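## Task

Sort the plugs into the small chest: orange plugs go in the middle drawer, blue plugs in the top drawer, green plugs in the bottom drawer. At the end all drawers must be closed and the chest must still stand upright.

## Robot and tools

Robot: two arms, left_arm and right_arm. Each ends in a parallel two-finger gripper with a wrist camera. The fingers point along the gripper's +z axis and open and close along its y axis. The reported end_effector_position is the point between the finger pads, about 1 cm short of the fingertips.

Scene frame: the origin is at table-top height, halfway between the arms, a little behind the near table edge. +x points out over the table, +z points up, and +y points toward left_arm. left_arm's base is near (-0.006, +0.319, -0.004) m and right_arm's near (+0.008, -0.307, -0.005) m. Arm names do not match image sides. Reported hand positions and orientations (end_effector_quat_wxyz) are in the scene frame and can be off by a few cm, more at long reach.

Cameras: cam_high and cam_low are fixed on a beam behind the arms; cam_left_wrist and cam_right_wrist ride on the grippers. All images are 504x504.

The row of 14 numbers: every motion argument uses one row holding both arms, in this order: dx, dy, dz, rx, ry, rz, opening for left_arm, then the same seven for right_arm. Each number lies in [-1, 1]. The first six of each arm are an offset, not a pose: they count from that arm's current Hand target and run along the Hand target's own axes, not the scene axes. 1.0 stands for 0.6 m of travel or 180 degrees of turn; rx, ry, rz form one rotation vector. The opening is absolute: +1 is fully open (0.094 m), -1 is closed. Sending 0 for an arm's six pose numbers asks it for nothing new, but its opening number is always a command, so repeat the value it should keep (a 0 means half open).

execute_actions(actions, cameras): actions is a list of actions; each action is a table of up to 15 rows, one row per 1/30 s step, and a short table repeats its last row until step 15. Every row in an action counts from the Hand target at that action's start, not from the previous row; the next action starts from the new Hand target, so repeating an offset moves further. An empty actions list returns the state and, by default, all images. cameras lists camera names, ["all"], or []; an unknown name voids the call.

move(target, speed, blend, opening_speed, grip_force, blocking, cameras): target is one 14-number row or a list of up to 15 rows; every row is an offset from the same starting Hand targets, not from the row before. The gripper follows a straight path. speed is m/s, 0.002 to 2.9, default 0.25 (turns up to twice that in rad/s); one value or one per target. blend (m) rounds corners between listed targets; 0 stops at each. opening_speed (per second on the -1..+1 scale, at least 0.2) closes the fingers gradually, useful for fragile parts. grip_force is N per finger pad, 10 to 50, one number or one per arm; it persists and lower values close slowly. blocking=false returns after about 0.5 s while the move continues. A move is capped at 10 s. Its result adds a move: line giving the ending (done, off_target, moving, held, fault) and limits (paced = the sent pose was clipped, held = steps withheld). done means at rest within 10 mm and 2 degrees; it says nothing about contact.

wait(seconds): 0 to 3600; lets time run with no new commands; a running move continues. stop(): brakes a running move. zoom_image(camera, region): region [x0, y0, x1, y1] in pixels of that camera's latest image, at most 504 by 504. read_manual(section): licence texts only. finished_scene(scene): ends scene 1 or 2 for good; the goal must hold without the robot.

Results: Hand target is the last commanded pose (after clipping); the next offsets count from it. The gripper often rests short of it; if so, send the missing distance as an offset. Orientation commands are clipped each step to within 40 degrees of the measured orientation. grip_measured is the finger opening on the -1..+1 scale; it follows the command until grip force limit, so it does not reveal first contact. On a hard part it reads up to about 0.064 below the part's true width. grip_effort_nm is the gripper motor effort (negative = closing); it does not return to zero at rest. Joint torques, Joint velocities ("within noise" when still), motor temperatures and Tool commands are also listed. execute_actions results include end_effector_position at some steps.

Cautions: friction and weight can leave the gripper low, short or tilted, and small moves may go sideways; check position and tilt after each move. Do not route a path close to an arm's own base (go around it), since the elbow can swing fast. Moves do not avoid obstacles or the other arm; keep the grippers, housings and wrist cameras apart and never close one gripper on the other's fingers. Avoid striking the table, the chest or fixtures (bar, spacers, plate behind the bases, low rail); faster moves and targets far past contact press harder. To stop pushing, command a target back past the gripper. Do not drop plugs, release them while moving, or let anything fall or be left off the table. Do not tip the chest; close drawers gently. Avoid long holds at full stretch: motors heat, and at 90 °C that arm folds and stops for the rest of the scene. Loose objects may occasionally be nudged.

Each tool is called after "Request:" as name(argument=value, ...), one argument or row to a line, values as JSON.

## Session

Request:
execute_actions(
  actions=[],
)

Scene clock: 0.00 s.
left_arm: end_effector_position=(+0.3697, +0.3718, +0.0763) grip_measured=+1.000 grip_effort_nm=n/a end_effector_quat_wxyz=(+0.553, -0.144, +0.818, +0.068) | right_arm: end_effector_position=(+0.3972, -0.3413, +0.0611) grip_measured=+1.000 grip_effort_nm=n/a end_effector_quat_wxyz=(+0.561, +0.051, +0.821, -0.099)
Joint positions: left_arm=[0.048 1.532 0.344 0.767 -0.243 -0.162 0.094] | right_arm=[0.047 1.627 0.33 0.944 0.236 -0.021 0.094]
Joint velocities: within noise
Joint torques (N m): no reading
Motor temperatures (°C): left_arm=[18 23 21 22 19 21 20] | right_arm=[19 22 24 22 17 21 20]
Heat: left arm: 23 °C; right arm: 24 °C.
Hand target: left_arm +0.3750, +0.3723, +0.0873; +0.568, -0.145, +0.808, +0.066 | right_arm +0.4012, -0.3414, +0.0700; +0.573, +0.052, +0.812, -0.098
Tool commands: left_gripper/opening=+1.0 right_gripper/opening=+1.0

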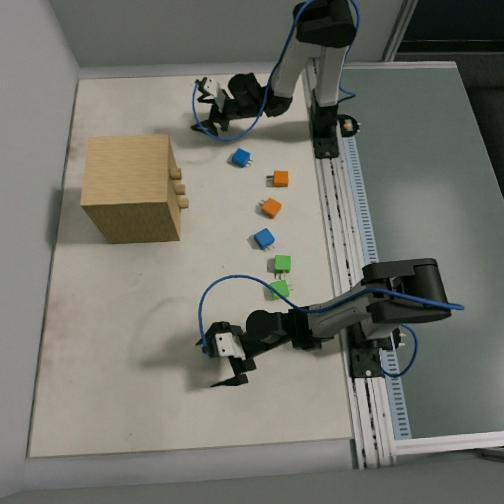

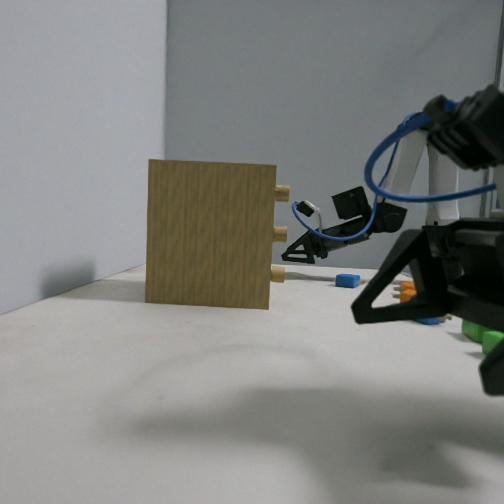

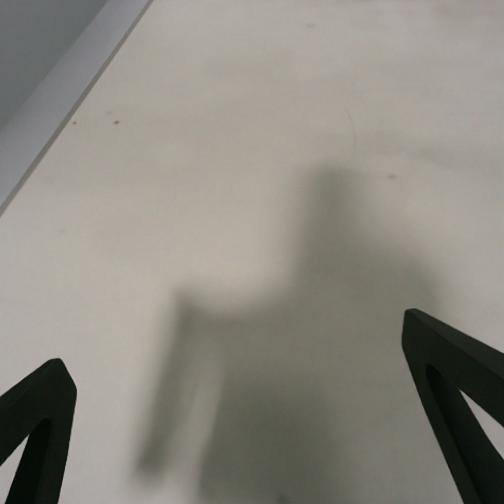

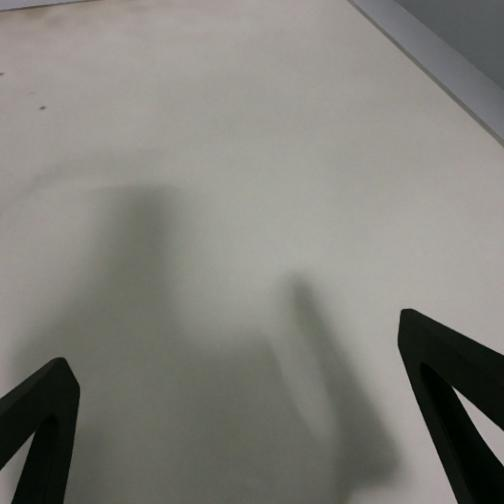

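Request:
zoom_image(
  camera="cam_high",
  region=[190, 140, 310, 310],
)

Request:
zoom_image(
  camera="cam_high",
  region=[70, 120, 200, 250],
)

Request:
zoom_image(
  camera="cam_low",
  region=[130, 140, 310, 320],
)

Scaled by 2.965 from the camera's image (finer frame: 720x720).

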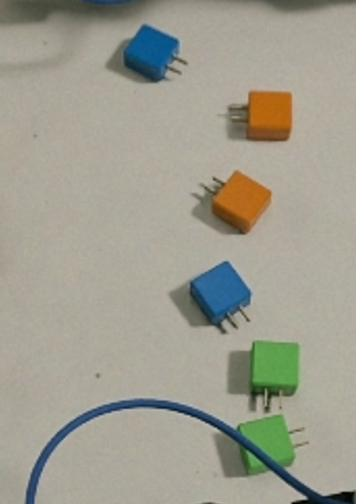

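Scaled by 3.877 from the camera's image (finer frame: 720x720).

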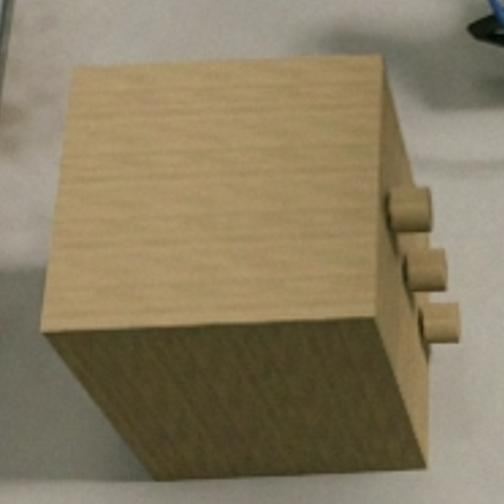

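Scaled by 2.800 from the camera's image (finer frame: 720x720).

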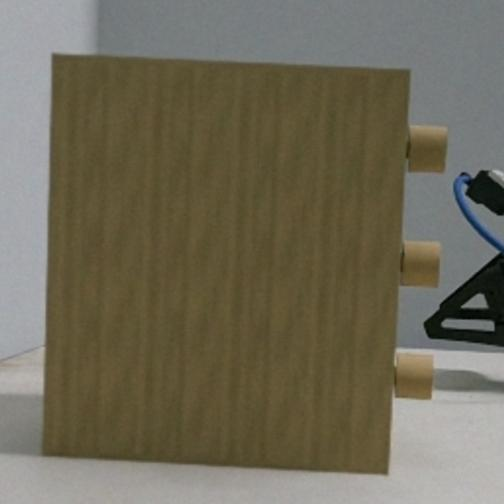

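Request:
move(
  target=[0.1135,-0.3057,-0.4617,0.350,0.277,0.526,1,-0.0357,0.404,-0.2007,-0.0703,0.0023,0.0087,1],
  speed=0.3,
  cameras=["all"],
)

Scene clock: 20.50 s.
left_arm: end_effector_position=(+0.1616, +0.1193, +0.1271) grip_measured=+1.000 grip_effort_nm=0.00 end_effector_quat_wxyz=(-0.001, +0.699, +0.715, +0.008) | right_arm: end_effector_position=(+0.3415, -0.0837, +0.0999) grip_measured=+1.000 grip_effort_nm=0.01 end_effector_quat_wxyz=(+0.568, -0.008, +0.823, -0.002)
Joint positions: left_arm=[-0.843 1.539 1.3 -1.34 0.003 0.687 0.094] | right_arm=[0.955 1.599 0.625 0.438 0.845 0.406 0.094]
Joint torques (N m): left_arm=[-0.13 -5.74 8.51 0.28 0.25 0.21] | right_arm=[0.08 -4.72 8.83 1.58 0.34 0.06]
Motor temperatures (°C): left_arm=[18 24 23 27 19 21 20] | right_arm=[19 23 26 26 16 21 20]
Heat: left arm: 27 °C; right arm: 26 °C.
Hand target: left_arm +0.1616, +0.1121, +0.1303; +0.000, +0.707, +0.707, +0.000 | right_arm +0.3455, -0.0779, +0.1052; +0.573, +0.000, +0.819, +0.000
Off the commanded pose: left_arm 0.008 m, 2 deg | right_arm 0.009 m, 1 deg.
move: done
cam_left_wrist: T_world_to_cam=[[-0.9944, 0.08801, 0.05859, 0.13899], [0.10572, 0.83622, 0.53812, -0.15188], [-0.00164, 0.54129, -0.84083, 0.14724]] pos_world=[0.15451, 0.03507, 0.19739]
cam_right_wrist: T_world_to_cam=[[-0.10115, -0.99232, -0.0712, -0.04519], [-0.79287, 0.12363, -0.59672, 0.37261], [0.60094, -0.0039, -0.79929, -0.01935]] pos_world=[0.30249, -0.09099, 0.20366]

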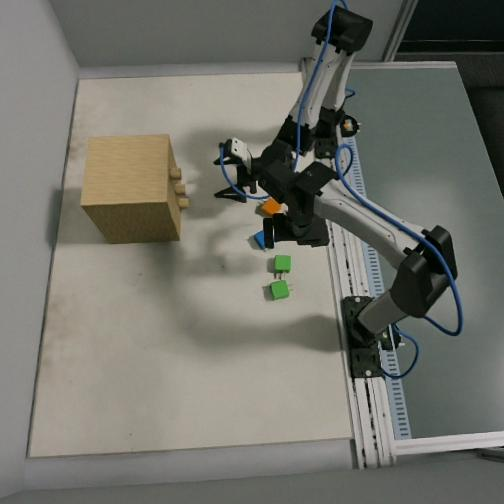

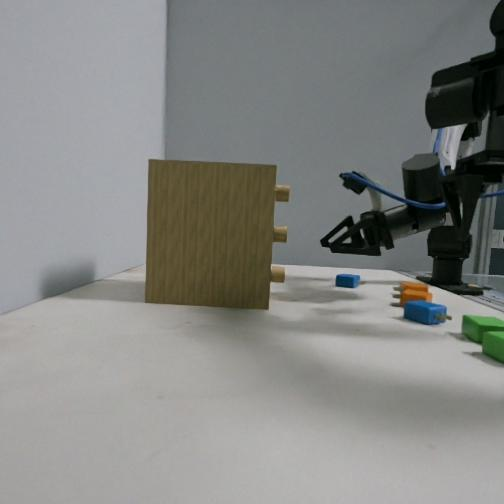

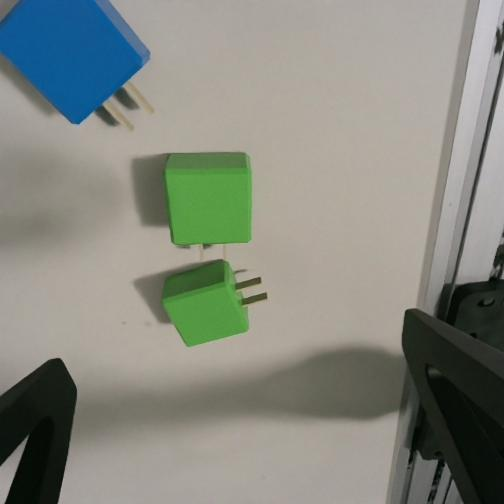

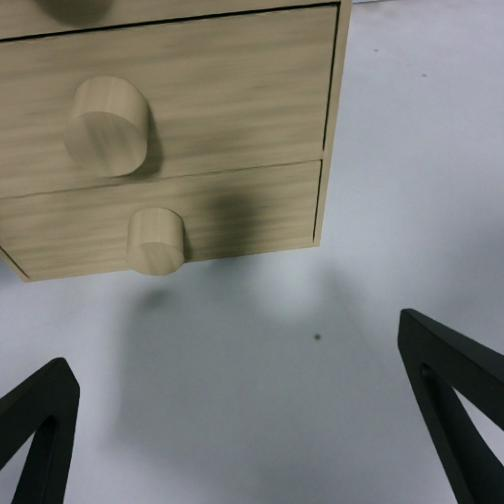

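Request:
move(
  target=[
    [-0.0035,0.0173,0.10,0,0,0,1,0.0728,0.0682,0.0788,0,0,0,1],
    [-0.0035,0.0173,0.18,0,0,0,1,0.0382,0.0682,0.1887,0,0,0,1],
  ],
  speed=0.2,
  blend=0.01,
  cameras=["all"],
)

Scene clock: 26.90 s.
left_arm: end_effector_position=(+0.1707, +0.1116, +0.0270) grip_measured=+1.000 grip_effort_nm=0.00 end_effector_quat_wxyz=(+0.002, +0.705, +0.709, +0.008) | right_arm: end_effector_position=(+0.4373, -0.0457, +0.0425) grip_measured=+1.000 grip_effort_nm=0.01 end_effector_quat_wxyz=(+0.567, +0.001, +0.824, -0.011)
Joint positions: left_arm=[-0.843 1.652 1.008 -0.929 0.003 0.703 0.094] | right_arm=[0.815 2.078 0.957 0.638 0.745 0.327 0.094]
Joint torques (N m): left_arm=[1.16 -6.75 5.22 0.47 0.21 0.17] | right_arm=[-0.39 -7.92 8.24 1.87 0.04 -0.1]
Heat: left arm: 25 °C; right arm: 26 °C.
Hand target: left_arm +0.1719, +0.1100, +0.0223; +0.000, +0.707, +0.707, +0.000 | right_arm +0.4441, -0.0370, +0.0450; +0.573, +0.000, +0.819, +0.000
Off the commanded pose: left_arm 0.005 m, 1 deg | right_arm 0.011 m, 2 deg.
move: off_target (right_arm)
cam_left_wrist: T_world_to_cam=[[-0.993, 0.105, 0.05407, 0.15246], [0.1176, 0.8369, 0.53458, -0.09445], [0.01088, 0.5372, -0.84339, 0.06562]] pos_world=[0.16179, 0.02778, 0.0976]
cam_right_wrist: T_world_to_cam=[[-0.12624, -0.98964, -0.06832, 0.00905], [-0.79111, 0.14199, -0.59497, 0.40961], [0.59851, -0.02106, -0.80084, -0.12245]] pos_world=[0.39848, -0.05178, 0.14627]

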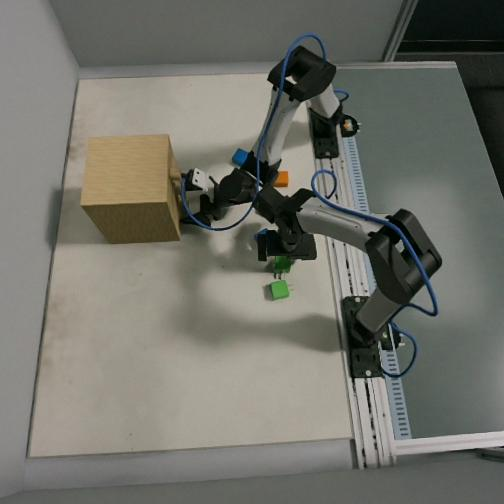

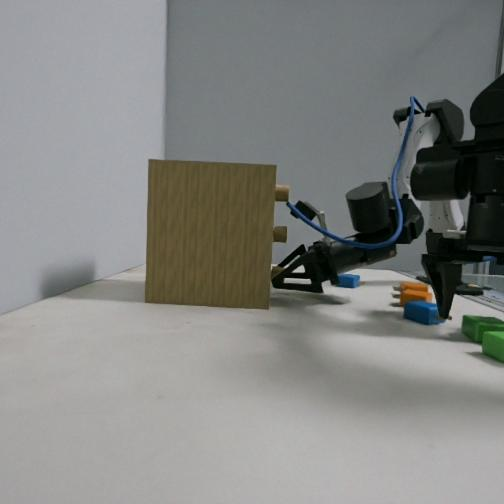

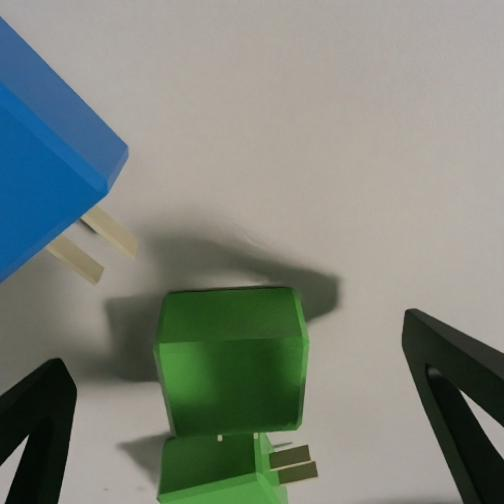

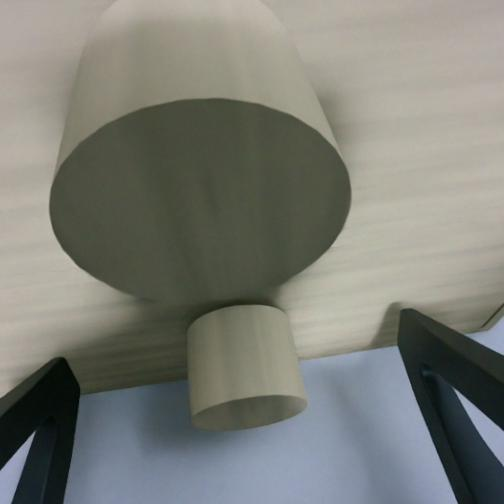

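Request:
move(
  target=[
    [0,0,0.012,0,0,0,1,0,0,0,0,0,0,-0.7],
    [0,0,0.012,0,0,0,-0.6,0,0,0,0,0,0,-0.7],
  ],
  grip_force=40,
)

Scene clock: 33.93 s.
left_arm: end_effector_position=(+0.1711, +0.1113, +0.0196) grip_measured=-0.131 grip_effort_nm=-0.79 end_effector_quat_wxyz=(+0.003, +0.705, +0.709, +0.008) | right_arm: end_effector_position=(+0.4373, -0.0457, +0.0425) grip_measured=-0.410 grip_effort_nm=-0.84 end_effector_quat_wxyz=(+0.566, +0.000, +0.824, -0.012)
Joint positions: left_arm=[-0.843 1.665 0.991 -0.898 0.003 0.703 0.041] | right_arm=[0.815 2.078 0.957 0.638 0.745 0.323 0.028]
Joint torques (N m): left_arm=[1.28 -6.69 5.45 0.53 0.26 0.18] | right_arm=[-0.38 -7.92 8.24 1.86 0.04 -0.06]
Heat: left arm: 25 °C; right arm: 27 °C.
Hand target: left_arm +0.1719, +0.1100, +0.0151; +0.000, +0.707, +0.707, +0.000 | right_arm +0.4441, -0.0370, +0.0450; +0.573, +0.000, +0.819, +0.000
Off the commanded pose: left_arm 0.005 m, 1 deg | right_arm 0.011 m, 2 deg.
grip_force (N): 40, 40
move: done

Request:
move(
  target=[
    [0.05,0,-0.2,0,0,0,-0.6,0,0,0,0,0,0,-0.7],
    [0.2,0.0,-0.25,0,0,0,-0.6,0.0713,0,-0.1958,0,0,0,-0.7],
  ],
  speed=[0.25,0.12],
  blend=0.02,
  cameras=["all"],
)

Scene clock: 37.03 s.
left_arm: end_effector_position=(+0.1721, +0.2302, +0.1561) grip_measured=-0.132 grip_effort_nm=-0.84 end_effector_quat_wxyz=(-0.017, +0.704, +0.710, +0.000) | right_arm: end_effector_position=(+0.3232, -0.0426, +0.0345) grip_measured=-0.411 grip_effort_nm=-0.84 end_effector_quat_wxyz=(+0.571, +0.001, +0.821, -0.015)
Joint positions: left_arm=[-0.43 1.351 1.247 -1.512 0.004 1.114 0.041] | right_arm=[1.092 1.931 0.689 0.596 0.99 0.541 0.028]
Joint torques (N m): left_arm=[1.16 -7.79 7.49 0.12 0.16 0.2] | right_arm=[0.84 -11.11 4.64 1.28 0.19 0.04]
Heat: left arm: 25 °C; right arm: 27 °C.
Hand target: left_arm +0.1721, +0.2300, +0.1651; +0.000, +0.707, +0.707, +0.000 | right_arm +0.3189, -0.0370, +0.0449; +0.573, +0.000, +0.819, +0.000
Off the commanded pose: left_arm 0.009 m, 2 deg | right_arm 0.013 m, 2 deg.
grip_force (N): 40, 40
move: off_target (right_arm)
cam_left_wrist: T_world_to_cam=[[-0.9904, 0.10121, 0.09415, 0.12865], [0.13631, 0.82815, 0.54368, -0.26554], [-0.02295, 0.55129, -0.834, 0.11192]] pos_world=[0.16618, 0.14519, 0.2256]
cam_right_wrist: T_world_to_cam=[[-0.12907, -0.98964, -0.06282, -0.00209], [-0.78366, 0.14061, -0.60507, 0.31197], [0.60764, -0.02887, -0.79369, -0.06396]] pos_world=[0.28307, -0.04778, 0.13787]

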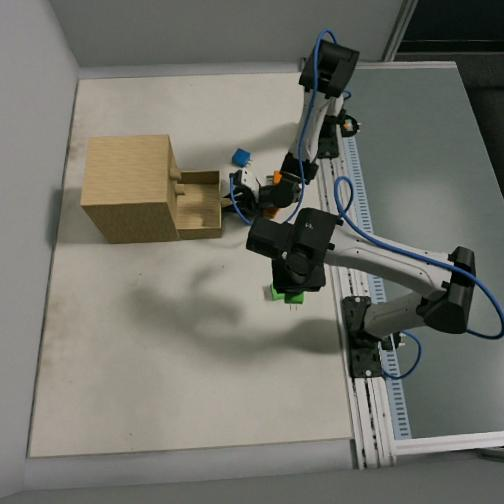

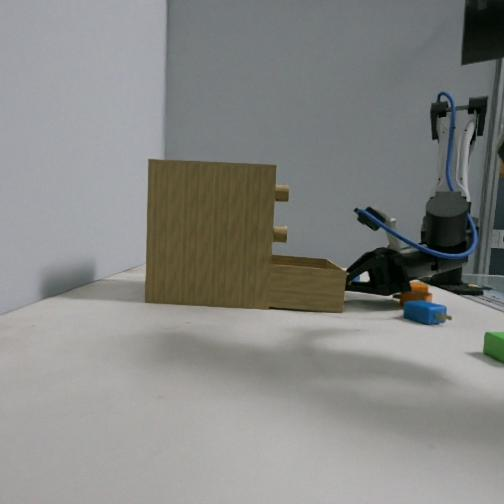

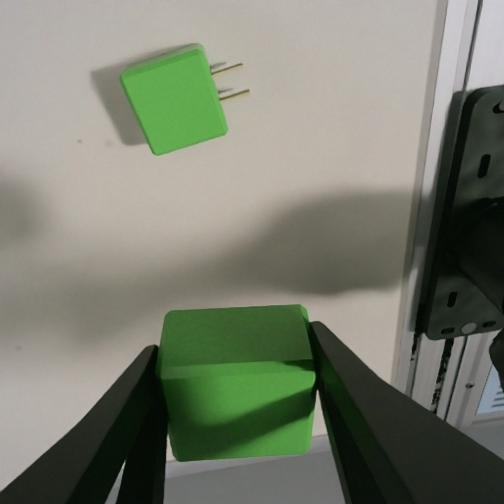

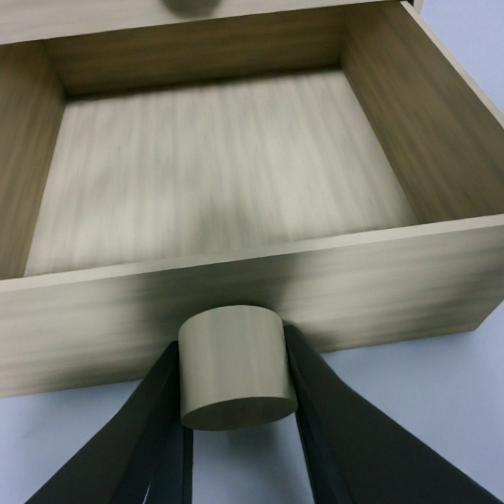

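Request:
move(
  target=[
    [0,0,0,0,0,0,-0.6,0.0114,0,-0.0313,0,0,0,-0.7],
    [0,0,0,0,0,0,-0.6,0.0114,0,-0.0313,0,0,0,0.6],
    [0,0,0,0,0,0,-0.6,-0.2225,0,-0.12,0,0,0,0.6],
    [-0.4667,0.333,-0.075,-0.0556,0,0,-0.6,-0.1667,-0.4167,-0.2735,0,0,0,1],
  ],
  speed=[0.1,0.1,0.2,0.3],
  blend=[0,0,0.02,0],
  cameras=["all"],
)

Scene clock: 48.77 s.
left_arm: end_effector_position=(+0.3659, -0.0463, +0.2098) grip_measured=-0.132 grip_effort_nm=-0.84 end_effector_quat_wxyz=(+0.210, +0.699, +0.681, +0.055) | right_arm: end_effector_position=(+0.2009, -0.2861, +0.1830) grip_measured=+0.998 grip_effort_nm=0.10 end_effector_quat_wxyz=(+0.562, -0.004, +0.827, -0.012)
Joint positions: left_arm=[-0.782 2.435 2.838 -1.556 -0.093 0.814 0.041] | right_arm=[0.757 0.131 0.472 -0.812 0.685 0.288 0.094]
Joint torques (N m): left_arm=[0.17 -13.45 7.66 1.31 -0.13 -0.11] | right_arm=[-0.87 1.58 9.06 1.69 0.04 -0.07]
Heat: left arm: 26 °C; right arm: 27 °C.
Hand target: left_arm +0.3717, -0.0501, +0.2100; +0.061, +0.705, +0.704, +0.061 | right_arm +0.1991, -0.2870, +0.1951; +0.573, +0.000, +0.819, +0.000
Off the commanded pose: left_arm 0.007 m, 17 deg | right_arm 0.012 m, 2 deg.
elbow stopped short (left arm): the move would have taken joint 3 (elbow) straighter than the controller allows.
grip_force (N): 40, 40
move: off_target (left_arm, right_arm); target 2's new opening was sent with right_arm's hand 0.013 m and 2 deg from that target; target 4's new opening was sent with right_arm's hand 0.012 m and 2 deg from that target
cam_left_wrist: T_world_to_cam=[[-0.93845, 0.10797, -0.32811, 0.41341], [-0.01465, 0.93659, 0.35012, 0.00867], [0.3451, 0.33337, -0.87736, 0.17783]] pos_world=[0.32672, -0.11204, 0.28863]
cam_right_wrist: T_world_to_cam=[[-0.11855, -0.99118, -0.05918, -0.25266], [-0.79862, 0.1306, -0.58749, 0.33717], [0.59004, -0.02239, -0.80706, 0.12903]] pos_world=[0.16318, -0.29158, 0.28727]

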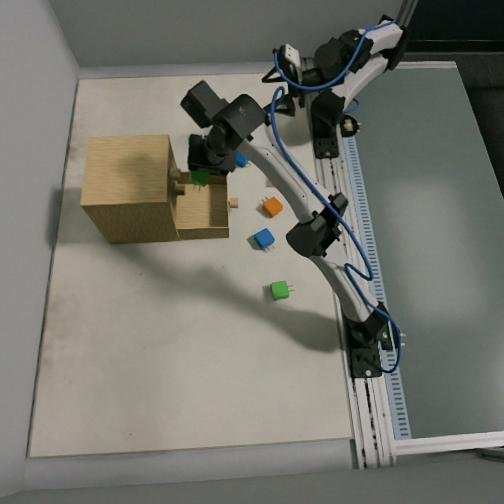

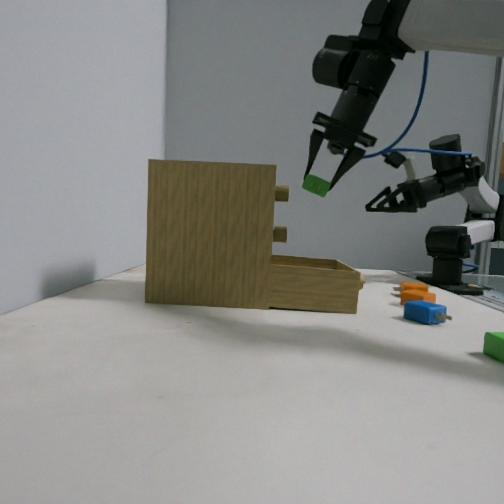

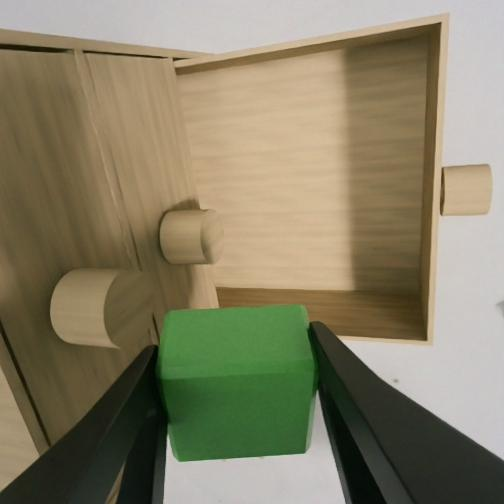

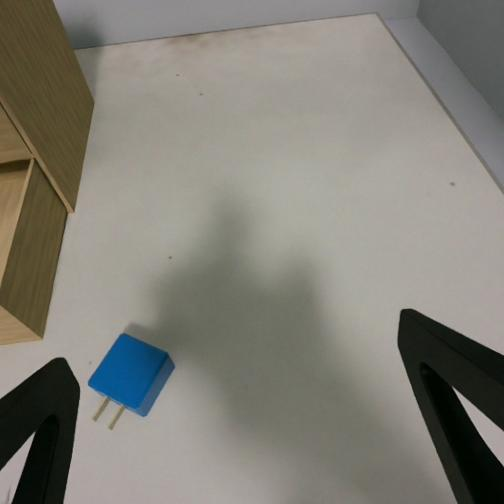

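Request:
move(
  target=[
    [-0.0883,-0.0157,0.1495,0,0,0,-0.6,0,0,0,0,0,0,1],
    [-0.0883,-0.0383,0.2776,0,0,0,-0.6,0,0,0,0,0,0,1],
  ],
  speed=[0.25,0.15],
  blend=0.01,
  cameras=["all"],
)

Scene clock: 55.17 s.
left_arm: end_effector_position=(+0.3734, -0.0971, +0.0432) grip_measured=-0.132 grip_effort_nm=-0.84 end_effector_quat_wxyz=(+0.121, +0.707, +0.695, +0.052) | right_arm: end_effector_position=(+0.2009, -0.2860, +0.1829) grip_measured=+0.998 grip_effort_nm=0.10 end_effector_quat_wxyz=(+0.562, -0.005, +0.827, -0.011)
Joint positions: left_arm=[-0.843 2.776 2.845 -1.408 -0.102 0.736 0.041] | right_arm=[0.757 0.131 0.472 -0.812 0.684 0.287 0.094]
Joint torques (N m): left_arm=[-0.03 -16.77 7.75 0.96 -0.07 -0.12] | right_arm=[-0.88 1.58 9.06 1.7 0.04 -0.07]
Heat: left arm: 28 °C; right arm: 29 °C.
Hand target: left_arm +0.3779, -0.1032, +0.0420; +0.062, +0.705, +0.704, +0.061 | right_arm +0.1991, -0.2870, +0.1951; +0.573, +0.000, +0.819, +0.000
Off the commanded pose: left_arm 0.008 m, 7 deg | right_arm 0.012 m, 2 deg.
elbow stopped short (left arm): the move would have taken joint 3 (elbow) straighter than the controller allows.
grip_force (N): 40, 40
move: off_target (left_arm)
cam_left_wrist: T_world_to_cam=[[-0.97469, 0.12169, -0.18755, 0.3801], [0.02218, 0.88737, 0.46052, 0.09141], [0.22247, 0.4447, -0.86761, 0.10221]] pos_world=[0.34571, -0.17283, 0.11787]
cam_right_wrist: T_world_to_cam=[[-0.1181, -0.99125, -0.05894, -0.25283], [-0.79877, 0.1301, -0.5874, 0.33702], [0.58993, -0.02229, -0.80715, 0.1291]] pos_world=[0.16318, -0.29158, 0.28727]

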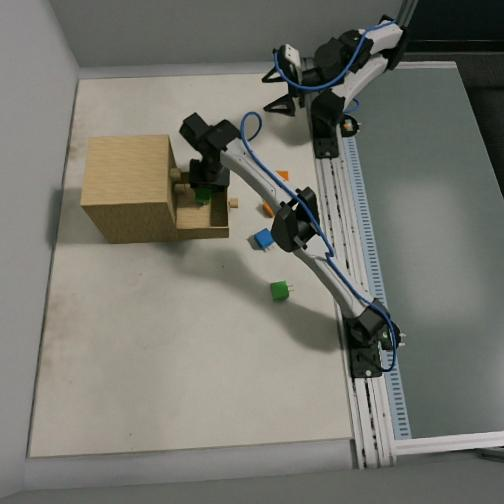

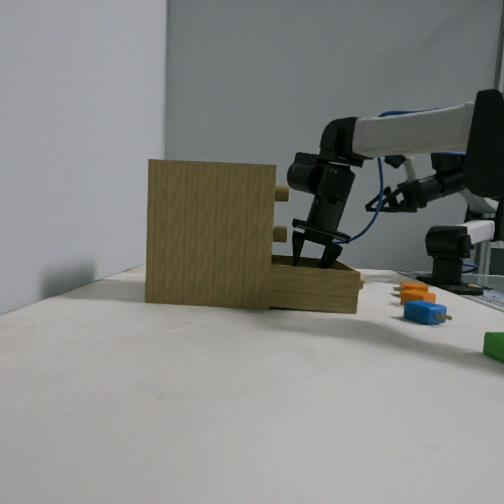

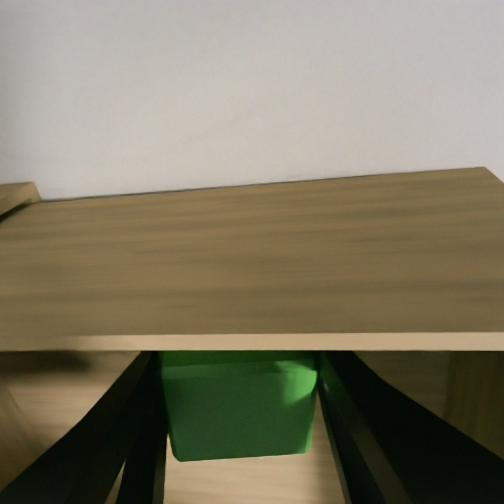

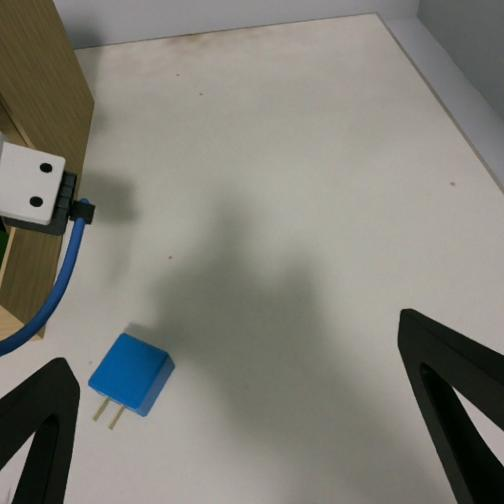

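Request:
move(
  target=[
    [0,0,0.0098,0,0,0,-0.6,0,0,0,0,0,0,1],
    [0,0,0.0098,0,0,0,0.16,0,0,0,0,0,0,1],
    [0,0.0434,-0.246,0,0,0,0.16,0,0,0,0,0,0,1],
    [0.467,-0.278,-0.276,0.0396,0.0497,-0.5655,1,0.0475,0.275,-0.0572,0,0.389,0,1],
  ],
  speed=[0.1,0.1,0.2,0.35],
  blend=[0,0,0.02,0],
  cameras=["all"],
)

Scene clock: 65.17 s.
left_arm: end_effector_position=(+0.1849, +0.1777, +0.1705) grip_measured=+0.998 grip_effort_nm=0.14 end_effector_quat_wxyz=(-0.011, -0.094, +0.995, +0.017) | right_arm: end_effector_position=(+0.1556, -0.1250, +0.1755) grip_measured=+0.998 grip_effort_nm=0.10 end_effector_quat_wxyz=(+0.003, +0.000, +1.000, -0.004)
Joint positions: left_arm=[-0.603 1.506 1.437 -1.551 0.005 -0.81 0.094] | right_arm=[0.948 1.434 1.421 -1.549 0.022 0.919 0.094]
Joint torques (N m): left_arm=[1.05 -9.78 5.56 0.39 0.06 -0.15] | right_arm=[-0.75 -3.49 8.91 0.19 -0.05 -0.05]
Motor temperatures (°C): left_arm=[18 35 27 23 19 21 21] | right_arm=[19 25 30 26 16 21 20]
Heat: left arm: 35 °C; right arm: 30 °C.
Hand target: left_arm +0.1852, +0.1772, +0.1762; +0.000, -0.105, +0.994, +0.000 | right_arm +0.1571, -0.1220, +0.1801; -0.001, +0.000, +1.000, +0.000
Off the commanded pose: left_arm 0.006 m, 3 deg | right_arm 0.006 m, 1 deg.
elbow stopped short (left arm): the move would have taken joint 3 (elbow) straighter than the controller allows.
joint at its limit (right arm) — joint 4 (wrist pitch), lower limit.
grip_force (N): 40, 40
move: off_target (left_arm); target 2's new opening was sent with left_arm's hand 0.010 m and 7 deg from that target; target 4's new opening was sent with left_arm's hand 0.006 m and 3 deg from that target
cam_left_wrist: T_world_to_cam=[[0.07804, -0.99639, 0.03329, 0.15319], [-0.83601, -0.04722, 0.54668, 0.10323], [-0.54314, -0.07049, -0.83668, 0.36024]] pos_world=[0.27001, 0.18291, 0.23987]
cam_right_wrist: T_world_to_cam=[[-0.1195, -0.98948, 0.08153, -0.12318], [-0.84023, 0.14454, 0.5226, 0.0889], [-0.52889, -0.00605, -0.84867, 0.33684]] pos_world=[0.23813, -0.13269, 0.24945]

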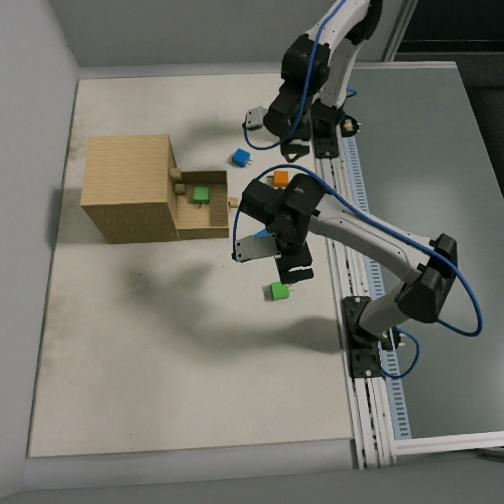

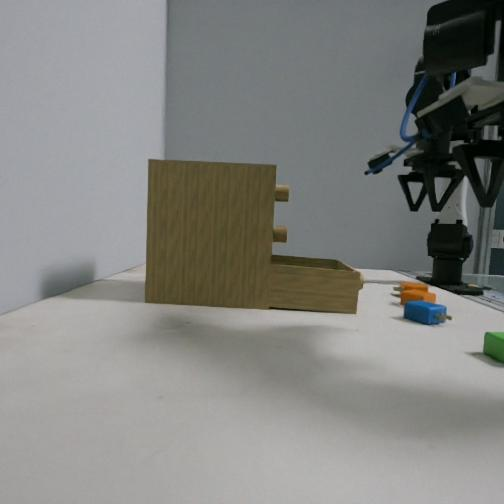

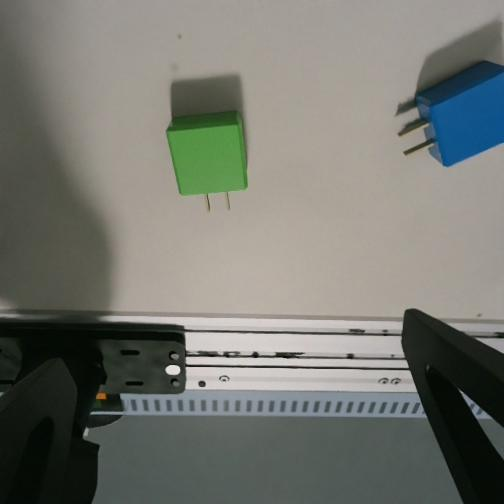

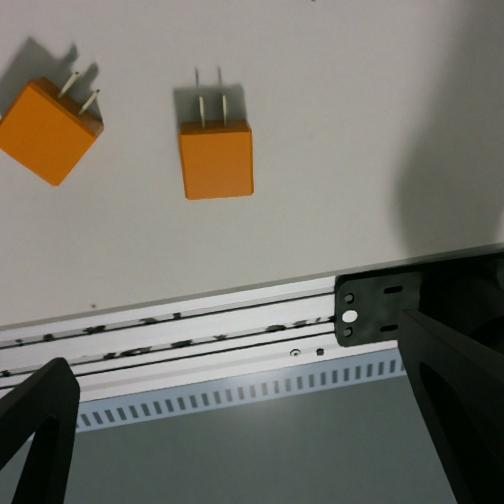

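Request:
move(
  target=[
    [-0.0257,0.0167,0.27,0,0,0,1,-0.0117,0.005,0.274,0,0,0,1],
    [-0.0257,0.0167,0.27,0,0,0,-0.6,-0.0117,0.005,0.274,0,0,0,-0.6],
    [-0.0257,0.0167,0.02,0,0,0,-0.6,-0.0117,0.005,0.02,0,0,0,-0.6],
  ],
  speed=[0.2,0.2,0.25],
  cameras=["cam_left_wrist","cam_right_wrist"],
)

Scene clock: 76.30 s.
left_arm: end_effector_position=(+0.1940, +0.1922, +0.1551) grip_measured=-0.138 grip_effort_nm=-0.84 end_effector_quat_wxyz=(-0.008, -0.106, +0.994, +0.013) | right_arm: end_effector_position=(+0.1638, -0.1228, +0.1603) grip_measured=-0.127 grip_effort_nm=-0.84 end_effector_quat_wxyz=(-0.002, +0.001, +1.000, -0.009)
Joint positions: left_arm=[-0.533 1.486 1.357 -1.48 0.005 -0.764 0.041] | right_arm=[0.924 1.461 1.384 -1.497 0.021 0.897 0.041]
Joint torques (N m): left_arm=[1.33 -7.15 8.62 0.23 0.07 0.14] | right_arm=[-0.17 -4.78 9.22 0.15 -0.04 0.01]
Heat: left arm: 34 °C; right arm: 30 °C.
Hand target: left_arm +0.1981, +0.1902, +0.1642; +0.000, -0.105, +0.994, +0.001 | right_arm +0.1641, -0.1190, +0.1682; +0.000, +0.000, +1.000, +0.000
Off the commanded pose: left_arm 0.010 m, 2 deg | right_arm 0.009 m, 1 deg.
grip_force (N): 40, 40
move: done
cam_left_wrist: T_world_to_cam=[[0.10189, -0.99391, 0.04188, 0.16092], [-0.83897, -0.06323, 0.5405, 0.12452], [-0.53456, -0.09021, -0.8403, 0.35609]] pos_world=[0.27842, 0.19993, 0.22518]
cam_right_wrist: T_world_to_cam=[[-0.1202, -0.98845, 0.09233, -0.12026], [-0.83551, 0.15095, 0.52834, 0.10261], [-0.53617, -0.01364, -0.844, 0.32779]] pos_world=[0.24703, -0.12989, 0.23355]

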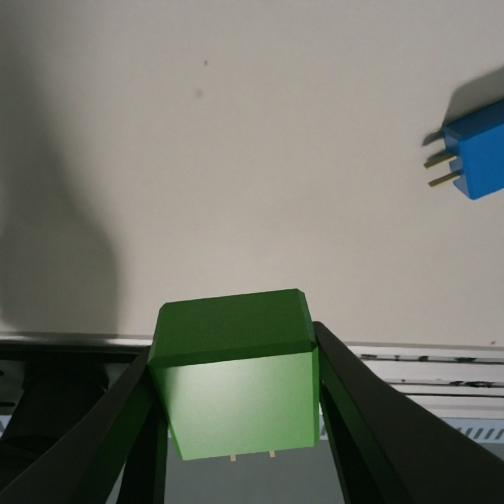

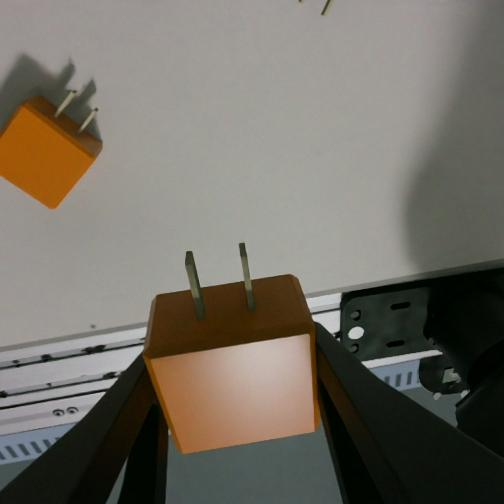

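Request:
move(
  target=[
    [-0.2212,-0.4013,0.0233,-0.0396,-0.0497,0.5655,-0.6,-0.05,-0.2583,-0.02,0,0,-0.5,-0.6],
    [-0.2212,-0.4013,0.2137,-0.0396,-0.0497,0.5655,-0.6,-0.05,-0.2583,-0.02,0,0,-0.5,-0.6],
    [-0.2212,-0.4013,0.2137,-0.0396,-0.0497,0.5655,0.16,-0.05,-0.2583,-0.02,0,0,-0.5,-0.6],
    [-0.2212,-0.4013,0.0067,-0.0396,-0.0497,0.5655,0.16,-0.05,-0.2583,-0.02,0,0,-0.5,-0.6],
  ],
  speed=[0.3,0.15,0.15,0.25],
  blend=[0.02,0,0,0],
  cameras=["all"],
)

Scene clock: 85.43 s.
left_arm: end_effector_position=(+0.3736, -0.0220, +0.1319) grip_measured=+0.158 grip_effort_nm=0.14 end_effector_quat_wxyz=(+0.101, +0.704, +0.701, +0.058) | right_arm: end_effector_position=(+0.1999, -0.2744, +0.1763) grip_measured=-0.127 grip_effort_nm=-0.84 end_effector_quat_wxyz=(-0.013, +0.705, -0.708, +0.017)
Joint positions: left_arm=[-0.74 2.51 2.7 -1.561 -0.091 0.824 0.054] | right_arm=[0.215 1.239 1.279 -1.552 0.015 -1.381 0.041]
Joint torques (N m): left_arm=[1.24 -20.85 7.27 0.71 -0.14 0.16] | right_arm=[-0.81 -4.78 5.97 0.28 -0.18 -0.09]
Heat: left arm: 36 °C; right arm: 30 °C.
Hand target: left_arm +0.3782, -0.0175, +0.1599; +0.061, +0.705, +0.704, +0.061 | right_arm +0.1940, -0.2739, +0.1801; +0.000, +0.707, -0.707, -0.001
Off the commanded pose: left_arm 0.029 m, 5 deg | right_arm 0.007 m, 3 deg.
joint sent to its limit (left arm) — joint 4 (wrist pitch), lower limit. The joint targets are off in orientation, not in position.
joint sent to its limit (right arm) — joint 4 (wrist pitch), lower limit. The joint targets are off in orientation, not in position.
grip_force (N): 40, 40
move: off_target (left_arm, right_arm); target 3's new opening was sent with left_arm's hand 0.013 m and 3 deg from that target
cam_left_wrist: T_world_to_cam=[[-0.98028, 0.11259, -0.16242, 0.38629], [0.0188, 0.87124, 0.4905, -0.01908], [0.19673, 0.47777, -0.85617, 0.15458]] pos_world=[0.34862, -0.10073, 0.20445]
cam_right_wrist: T_world_to_cam=[[0.98547, -0.12254, 0.11761, -0.25514], [-0.16651, -0.83361, 0.52666, -0.25638], [0.03351, -0.53859, -0.8419, 0.10028]] pos_world=[0.20539, -0.19097, 0.24946]

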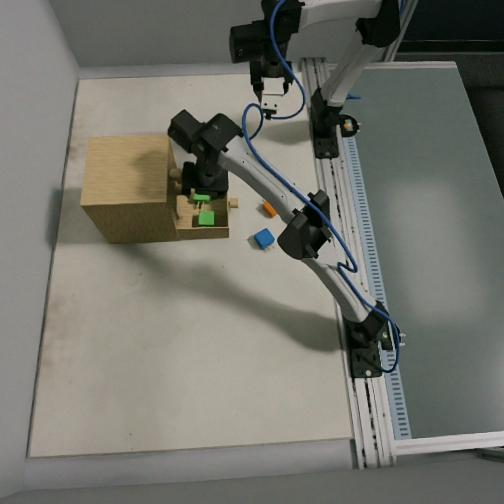

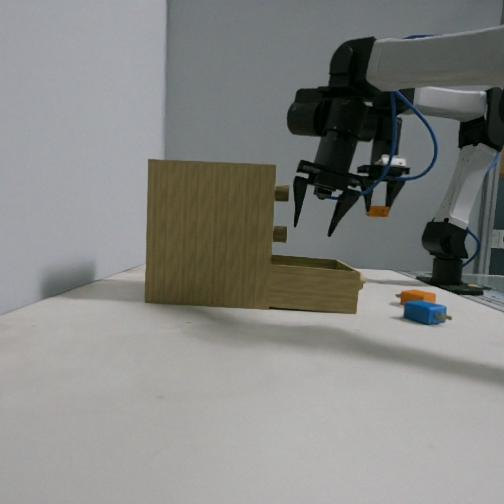

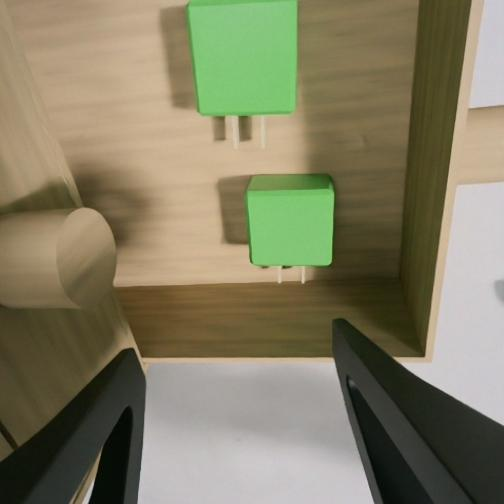

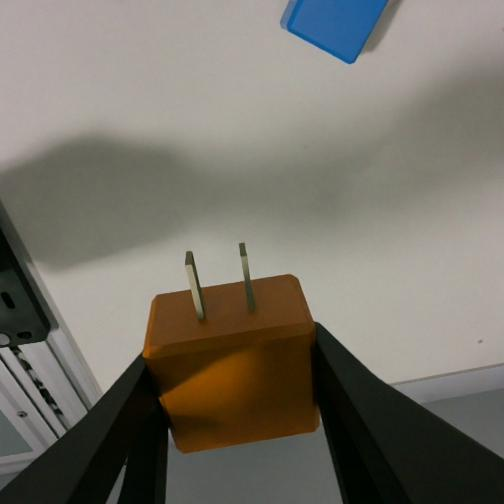

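Request:
move(
  target=[
    [-0.0708,-0.2512,-0.0443,-0.2176,-0.2172,-0.4654,-1,0,0,0,0,0,0,-0.6],
    [-0.0708,-0.2802,0.1199,-0.2176,-0.2172,-0.4654,-1,0,0,0,0,0,0,-0.6],
    [-0.0708,0.0437,0.1939,-0.2603,-0.2598,-0.4498,-1,0,0,0,0,0,0,-0.6],
  ],
  speed=[0.3,0.2,0.12],
  blend=[0,0.01,0],
  cameras=["all"],
)

Scene clock: 94.40 s.
left_arm: end_effector_position=(+0.4185, -0.0569, +0.0697) grip_measured=-0.995 grip_effort_nm=-0.26 end_effector_quat_wxyz=(+0.588, -0.017, +0.809, -0.003) | right_arm: end_effector_position=(+0.1982, -0.2753, +0.1762) grip_measured=-0.127 grip_effort_nm=-0.84 end_effector_quat_wxyz=(-0.010, +0.706, -0.708, +0.015)
Joint positions: left_arm=[-0.947 2.283 1.413 0.317 -0.902 -0.484 0] | right_arm=[0.212 1.239 1.279 -1.559 0.015 -1.386 0.041]
Joint torques (N m): left_arm=[1.26 -10.89 7.39 1.74 0.18 0.13] | right_arm=[-0.55 -4.81 5.94 0.33 -0.18 -0.05]
Motor temperatures (°C): left_arm=[18 40 28 23 19 21 21] | right_arm=[19 25 30 23 16 21 21]
Heat: left arm: 40 °C; right arm: 30 °C.
Hand target: left_arm +0.4241, -0.0601, +0.0497; +0.574, +0.000, +0.819, +0.000 | right_arm +0.1941, -0.2740, +0.1801; +0.000, +0.707, -0.707, +0.000
Off the commanded pose: left_arm 0.021 m, 3 deg | right_arm 0.006 m, 2 deg.
joint sent to its limit (right arm) — joint 4 (wrist pitch), lower limit. The joint targets are off in orientation, not in position.
grip_force (N): 40, 40
move: off_target (left_arm)
cam_left_wrist: T_world_to_cam=[[-0.0746, -0.99533, -0.06125, -0.02493], [-0.76282, 0.09652, -0.63937, 0.40265], [0.6423, -0.00097, -0.76645, -0.11077]] pos_world=[0.37644, -0.06378, 0.17102]
cam_right_wrist: T_world_to_cam=[[0.98653, -0.12052, 0.1106, -0.25202], [-0.16109, -0.83325, 0.5289, -0.25875], [0.02842, -0.5396, -0.84144, 0.10046]] pos_world=[0.20408, -0.19177, 0.24926]

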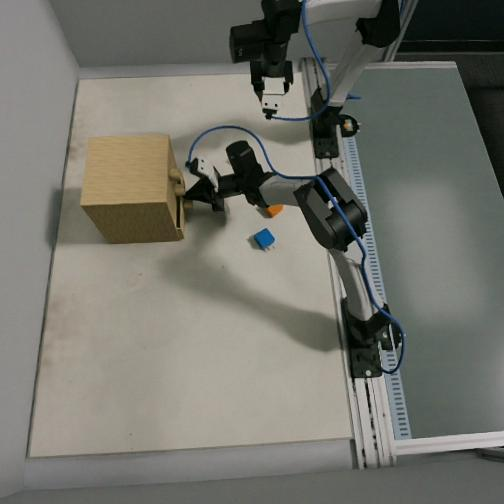

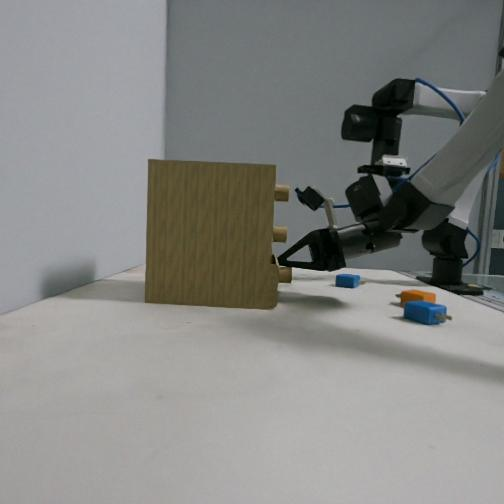

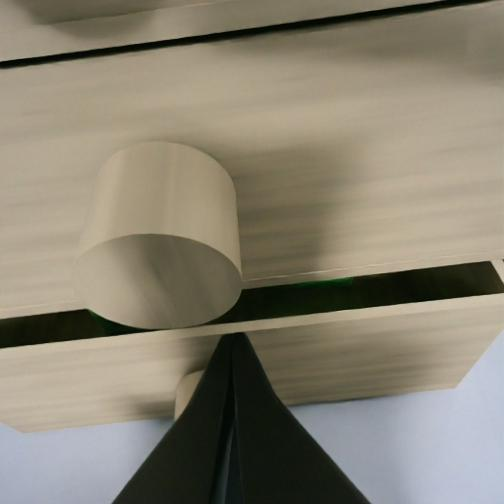

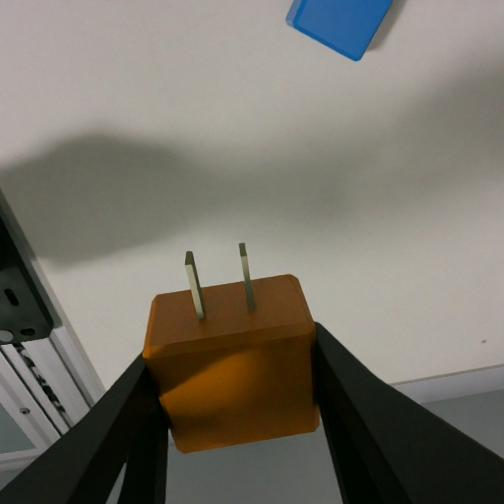

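Request:
move(
  target=[
    [-0.02,0.025,-0.0818,0,0,0,-1,0,0,0,0,0,0,-0.6],
    [0.046,0.025,-0.0578,0,0,0,-1,0,0,0,0,0,0,-0.6],
    [0.0197,0.025,0.0143,0,0,0,-1,0,0,0,0,0,0,-0.6],
  ],
  speed=0.12,
  cameras=["cam_low","cam_left_wrist"],
)

Scene clock: 99.13 s.
left_arm: end_effector_position=(+0.4110, -0.0408, +0.0347) grip_measured=-0.995 grip_effort_nm=-0.26 end_effector_quat_wxyz=(+0.568, +0.009, +0.823, +0.015) | right_arm: end_effector_position=(+0.1982, -0.2753, +0.1762) grip_measured=-0.127 grip_effort_nm=-0.84 end_effector_quat_wxyz=(-0.010, +0.706, -0.708, +0.015)
Joint positions: left_arm=[-0.936 2.299 1.323 0.365 -0.87 -0.463 0] | right_arm=[0.212 1.239 1.279 -1.559 0.015 -1.386 0.041]
Joint torques (N m): left_arm=[2.54 -11.74 9.09 2.17 0.03 0.05] | right_arm=[-0.55 -4.79 5.96 0.33 -0.18 -0.05]
Heat: left arm: 40 °C; right arm: 30 °C.
Hand target: left_arm +0.4281, -0.0450, +0.0357; +0.574, +0.000, +0.819, +0.000 | right_arm +0.1941, -0.2740, +0.1801; +0.000, +0.707, -0.707, +0.000
Off the commanded pose: left_arm 0.018 m, 2 deg | right_arm 0.006 m, 2 deg.
joint sent to its limit (right arm) — joint 4 (wrist pitch), lower limit. The joint targets are off in orientation, not in position.
grip_force (N): 40, 40
move: off_target (left_arm)
cam_left_wrist: T_world_to_cam=[[-0.1006, -0.98836, -0.1141, 0.00113], [-0.79023, 0.14905, -0.59441, 0.38485], [0.6045, 0.03036, -0.79602, -0.11487]] pos_world=[0.37367, -0.05275, 0.13745]

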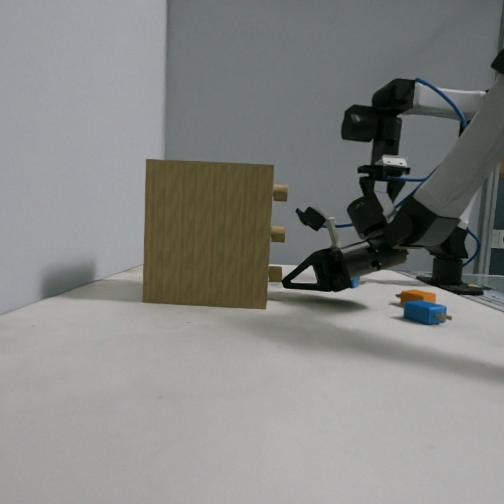

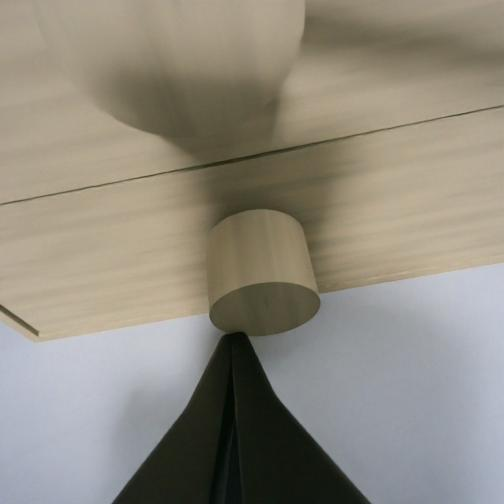

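Request:
move(
  target=[
    [-0.0824,-0.015,-0.1684,0,0,0,0.2,0,0,0,0,0,0,-0.6],
    [-0.1314,-0.015,-0.0337,0,0,0,0.2,0,0,0,0,0,0,-0.6],
    [-0.1314,-0.015,-0.0337,0,0,0,-0.7,0,0,0,0,0,0,-0.6],
  ],
  speed=[0.2,0.15,0.15],
  cameras=["cam_low","cam_left_wrist"],
)

Scene clock: 105.60 s.
left_arm: end_effector_position=(+0.4292, -0.0488, +0.1156) grip_measured=-0.422 grip_effort_nm=-0.80 end_effector_quat_wxyz=(+0.569, +0.002, +0.822, +0.004) | right_arm: end_effector_position=(+0.1982, -0.2753, +0.1762) grip_measured=-0.127 grip_effort_nm=-0.84 end_effector_quat_wxyz=(-0.010, +0.706, -0.708, +0.015)
Joint positions: left_arm=[-0.909 2.179 1.486 0.108 -0.841 -0.457 0.027] | right_arm=[0.212 1.239 1.279 -1.559 0.015 -1.386 0.041]
Joint torques (N m): left_arm=[0.81 -12.51 9.17 1.98 -0.2 0.07] | right_arm=[-0.55 -4.81 5.94 0.33 -0.18 -0.04]
Heat: left arm: 41 °C; right arm: 30 °C.
Hand target: left_arm +0.4360, -0.0540, +0.1167; +0.574, +0.000, +0.819, +0.000 | right_arm +0.1941, -0.2740, +0.1801; +0.000, +0.707, -0.707, +0.000
Off the commanded pose: left_arm 0.009 m, 1 deg | right_arm 0.006 m, 2 deg.
joint sent to its limit (right arm) — joint 4 (wrist pitch), lower limit. The joint targets are off in orientation, not in position.
grip_force (N): 40, 40
move: done
cam_left_wrist: T_world_to_cam=[[-0.09969, -0.99097, -0.08963, 0.00103], [-0.78874, 0.13362, -0.60004, 0.44784], [0.60659, 0.01087, -0.79494, -0.0632]] pos_world=[0.39167, -0.05813, 0.21857]

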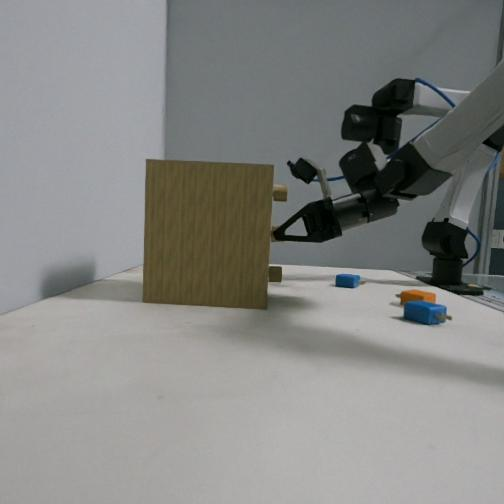

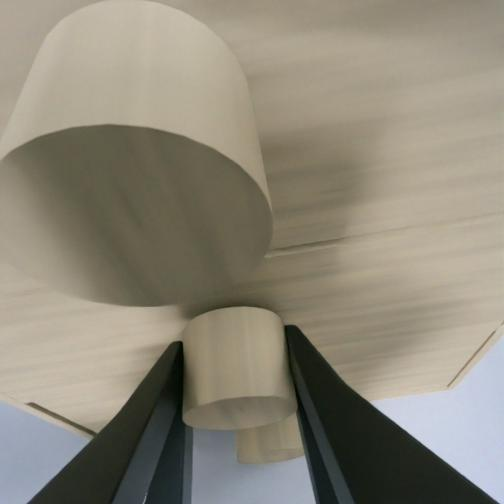

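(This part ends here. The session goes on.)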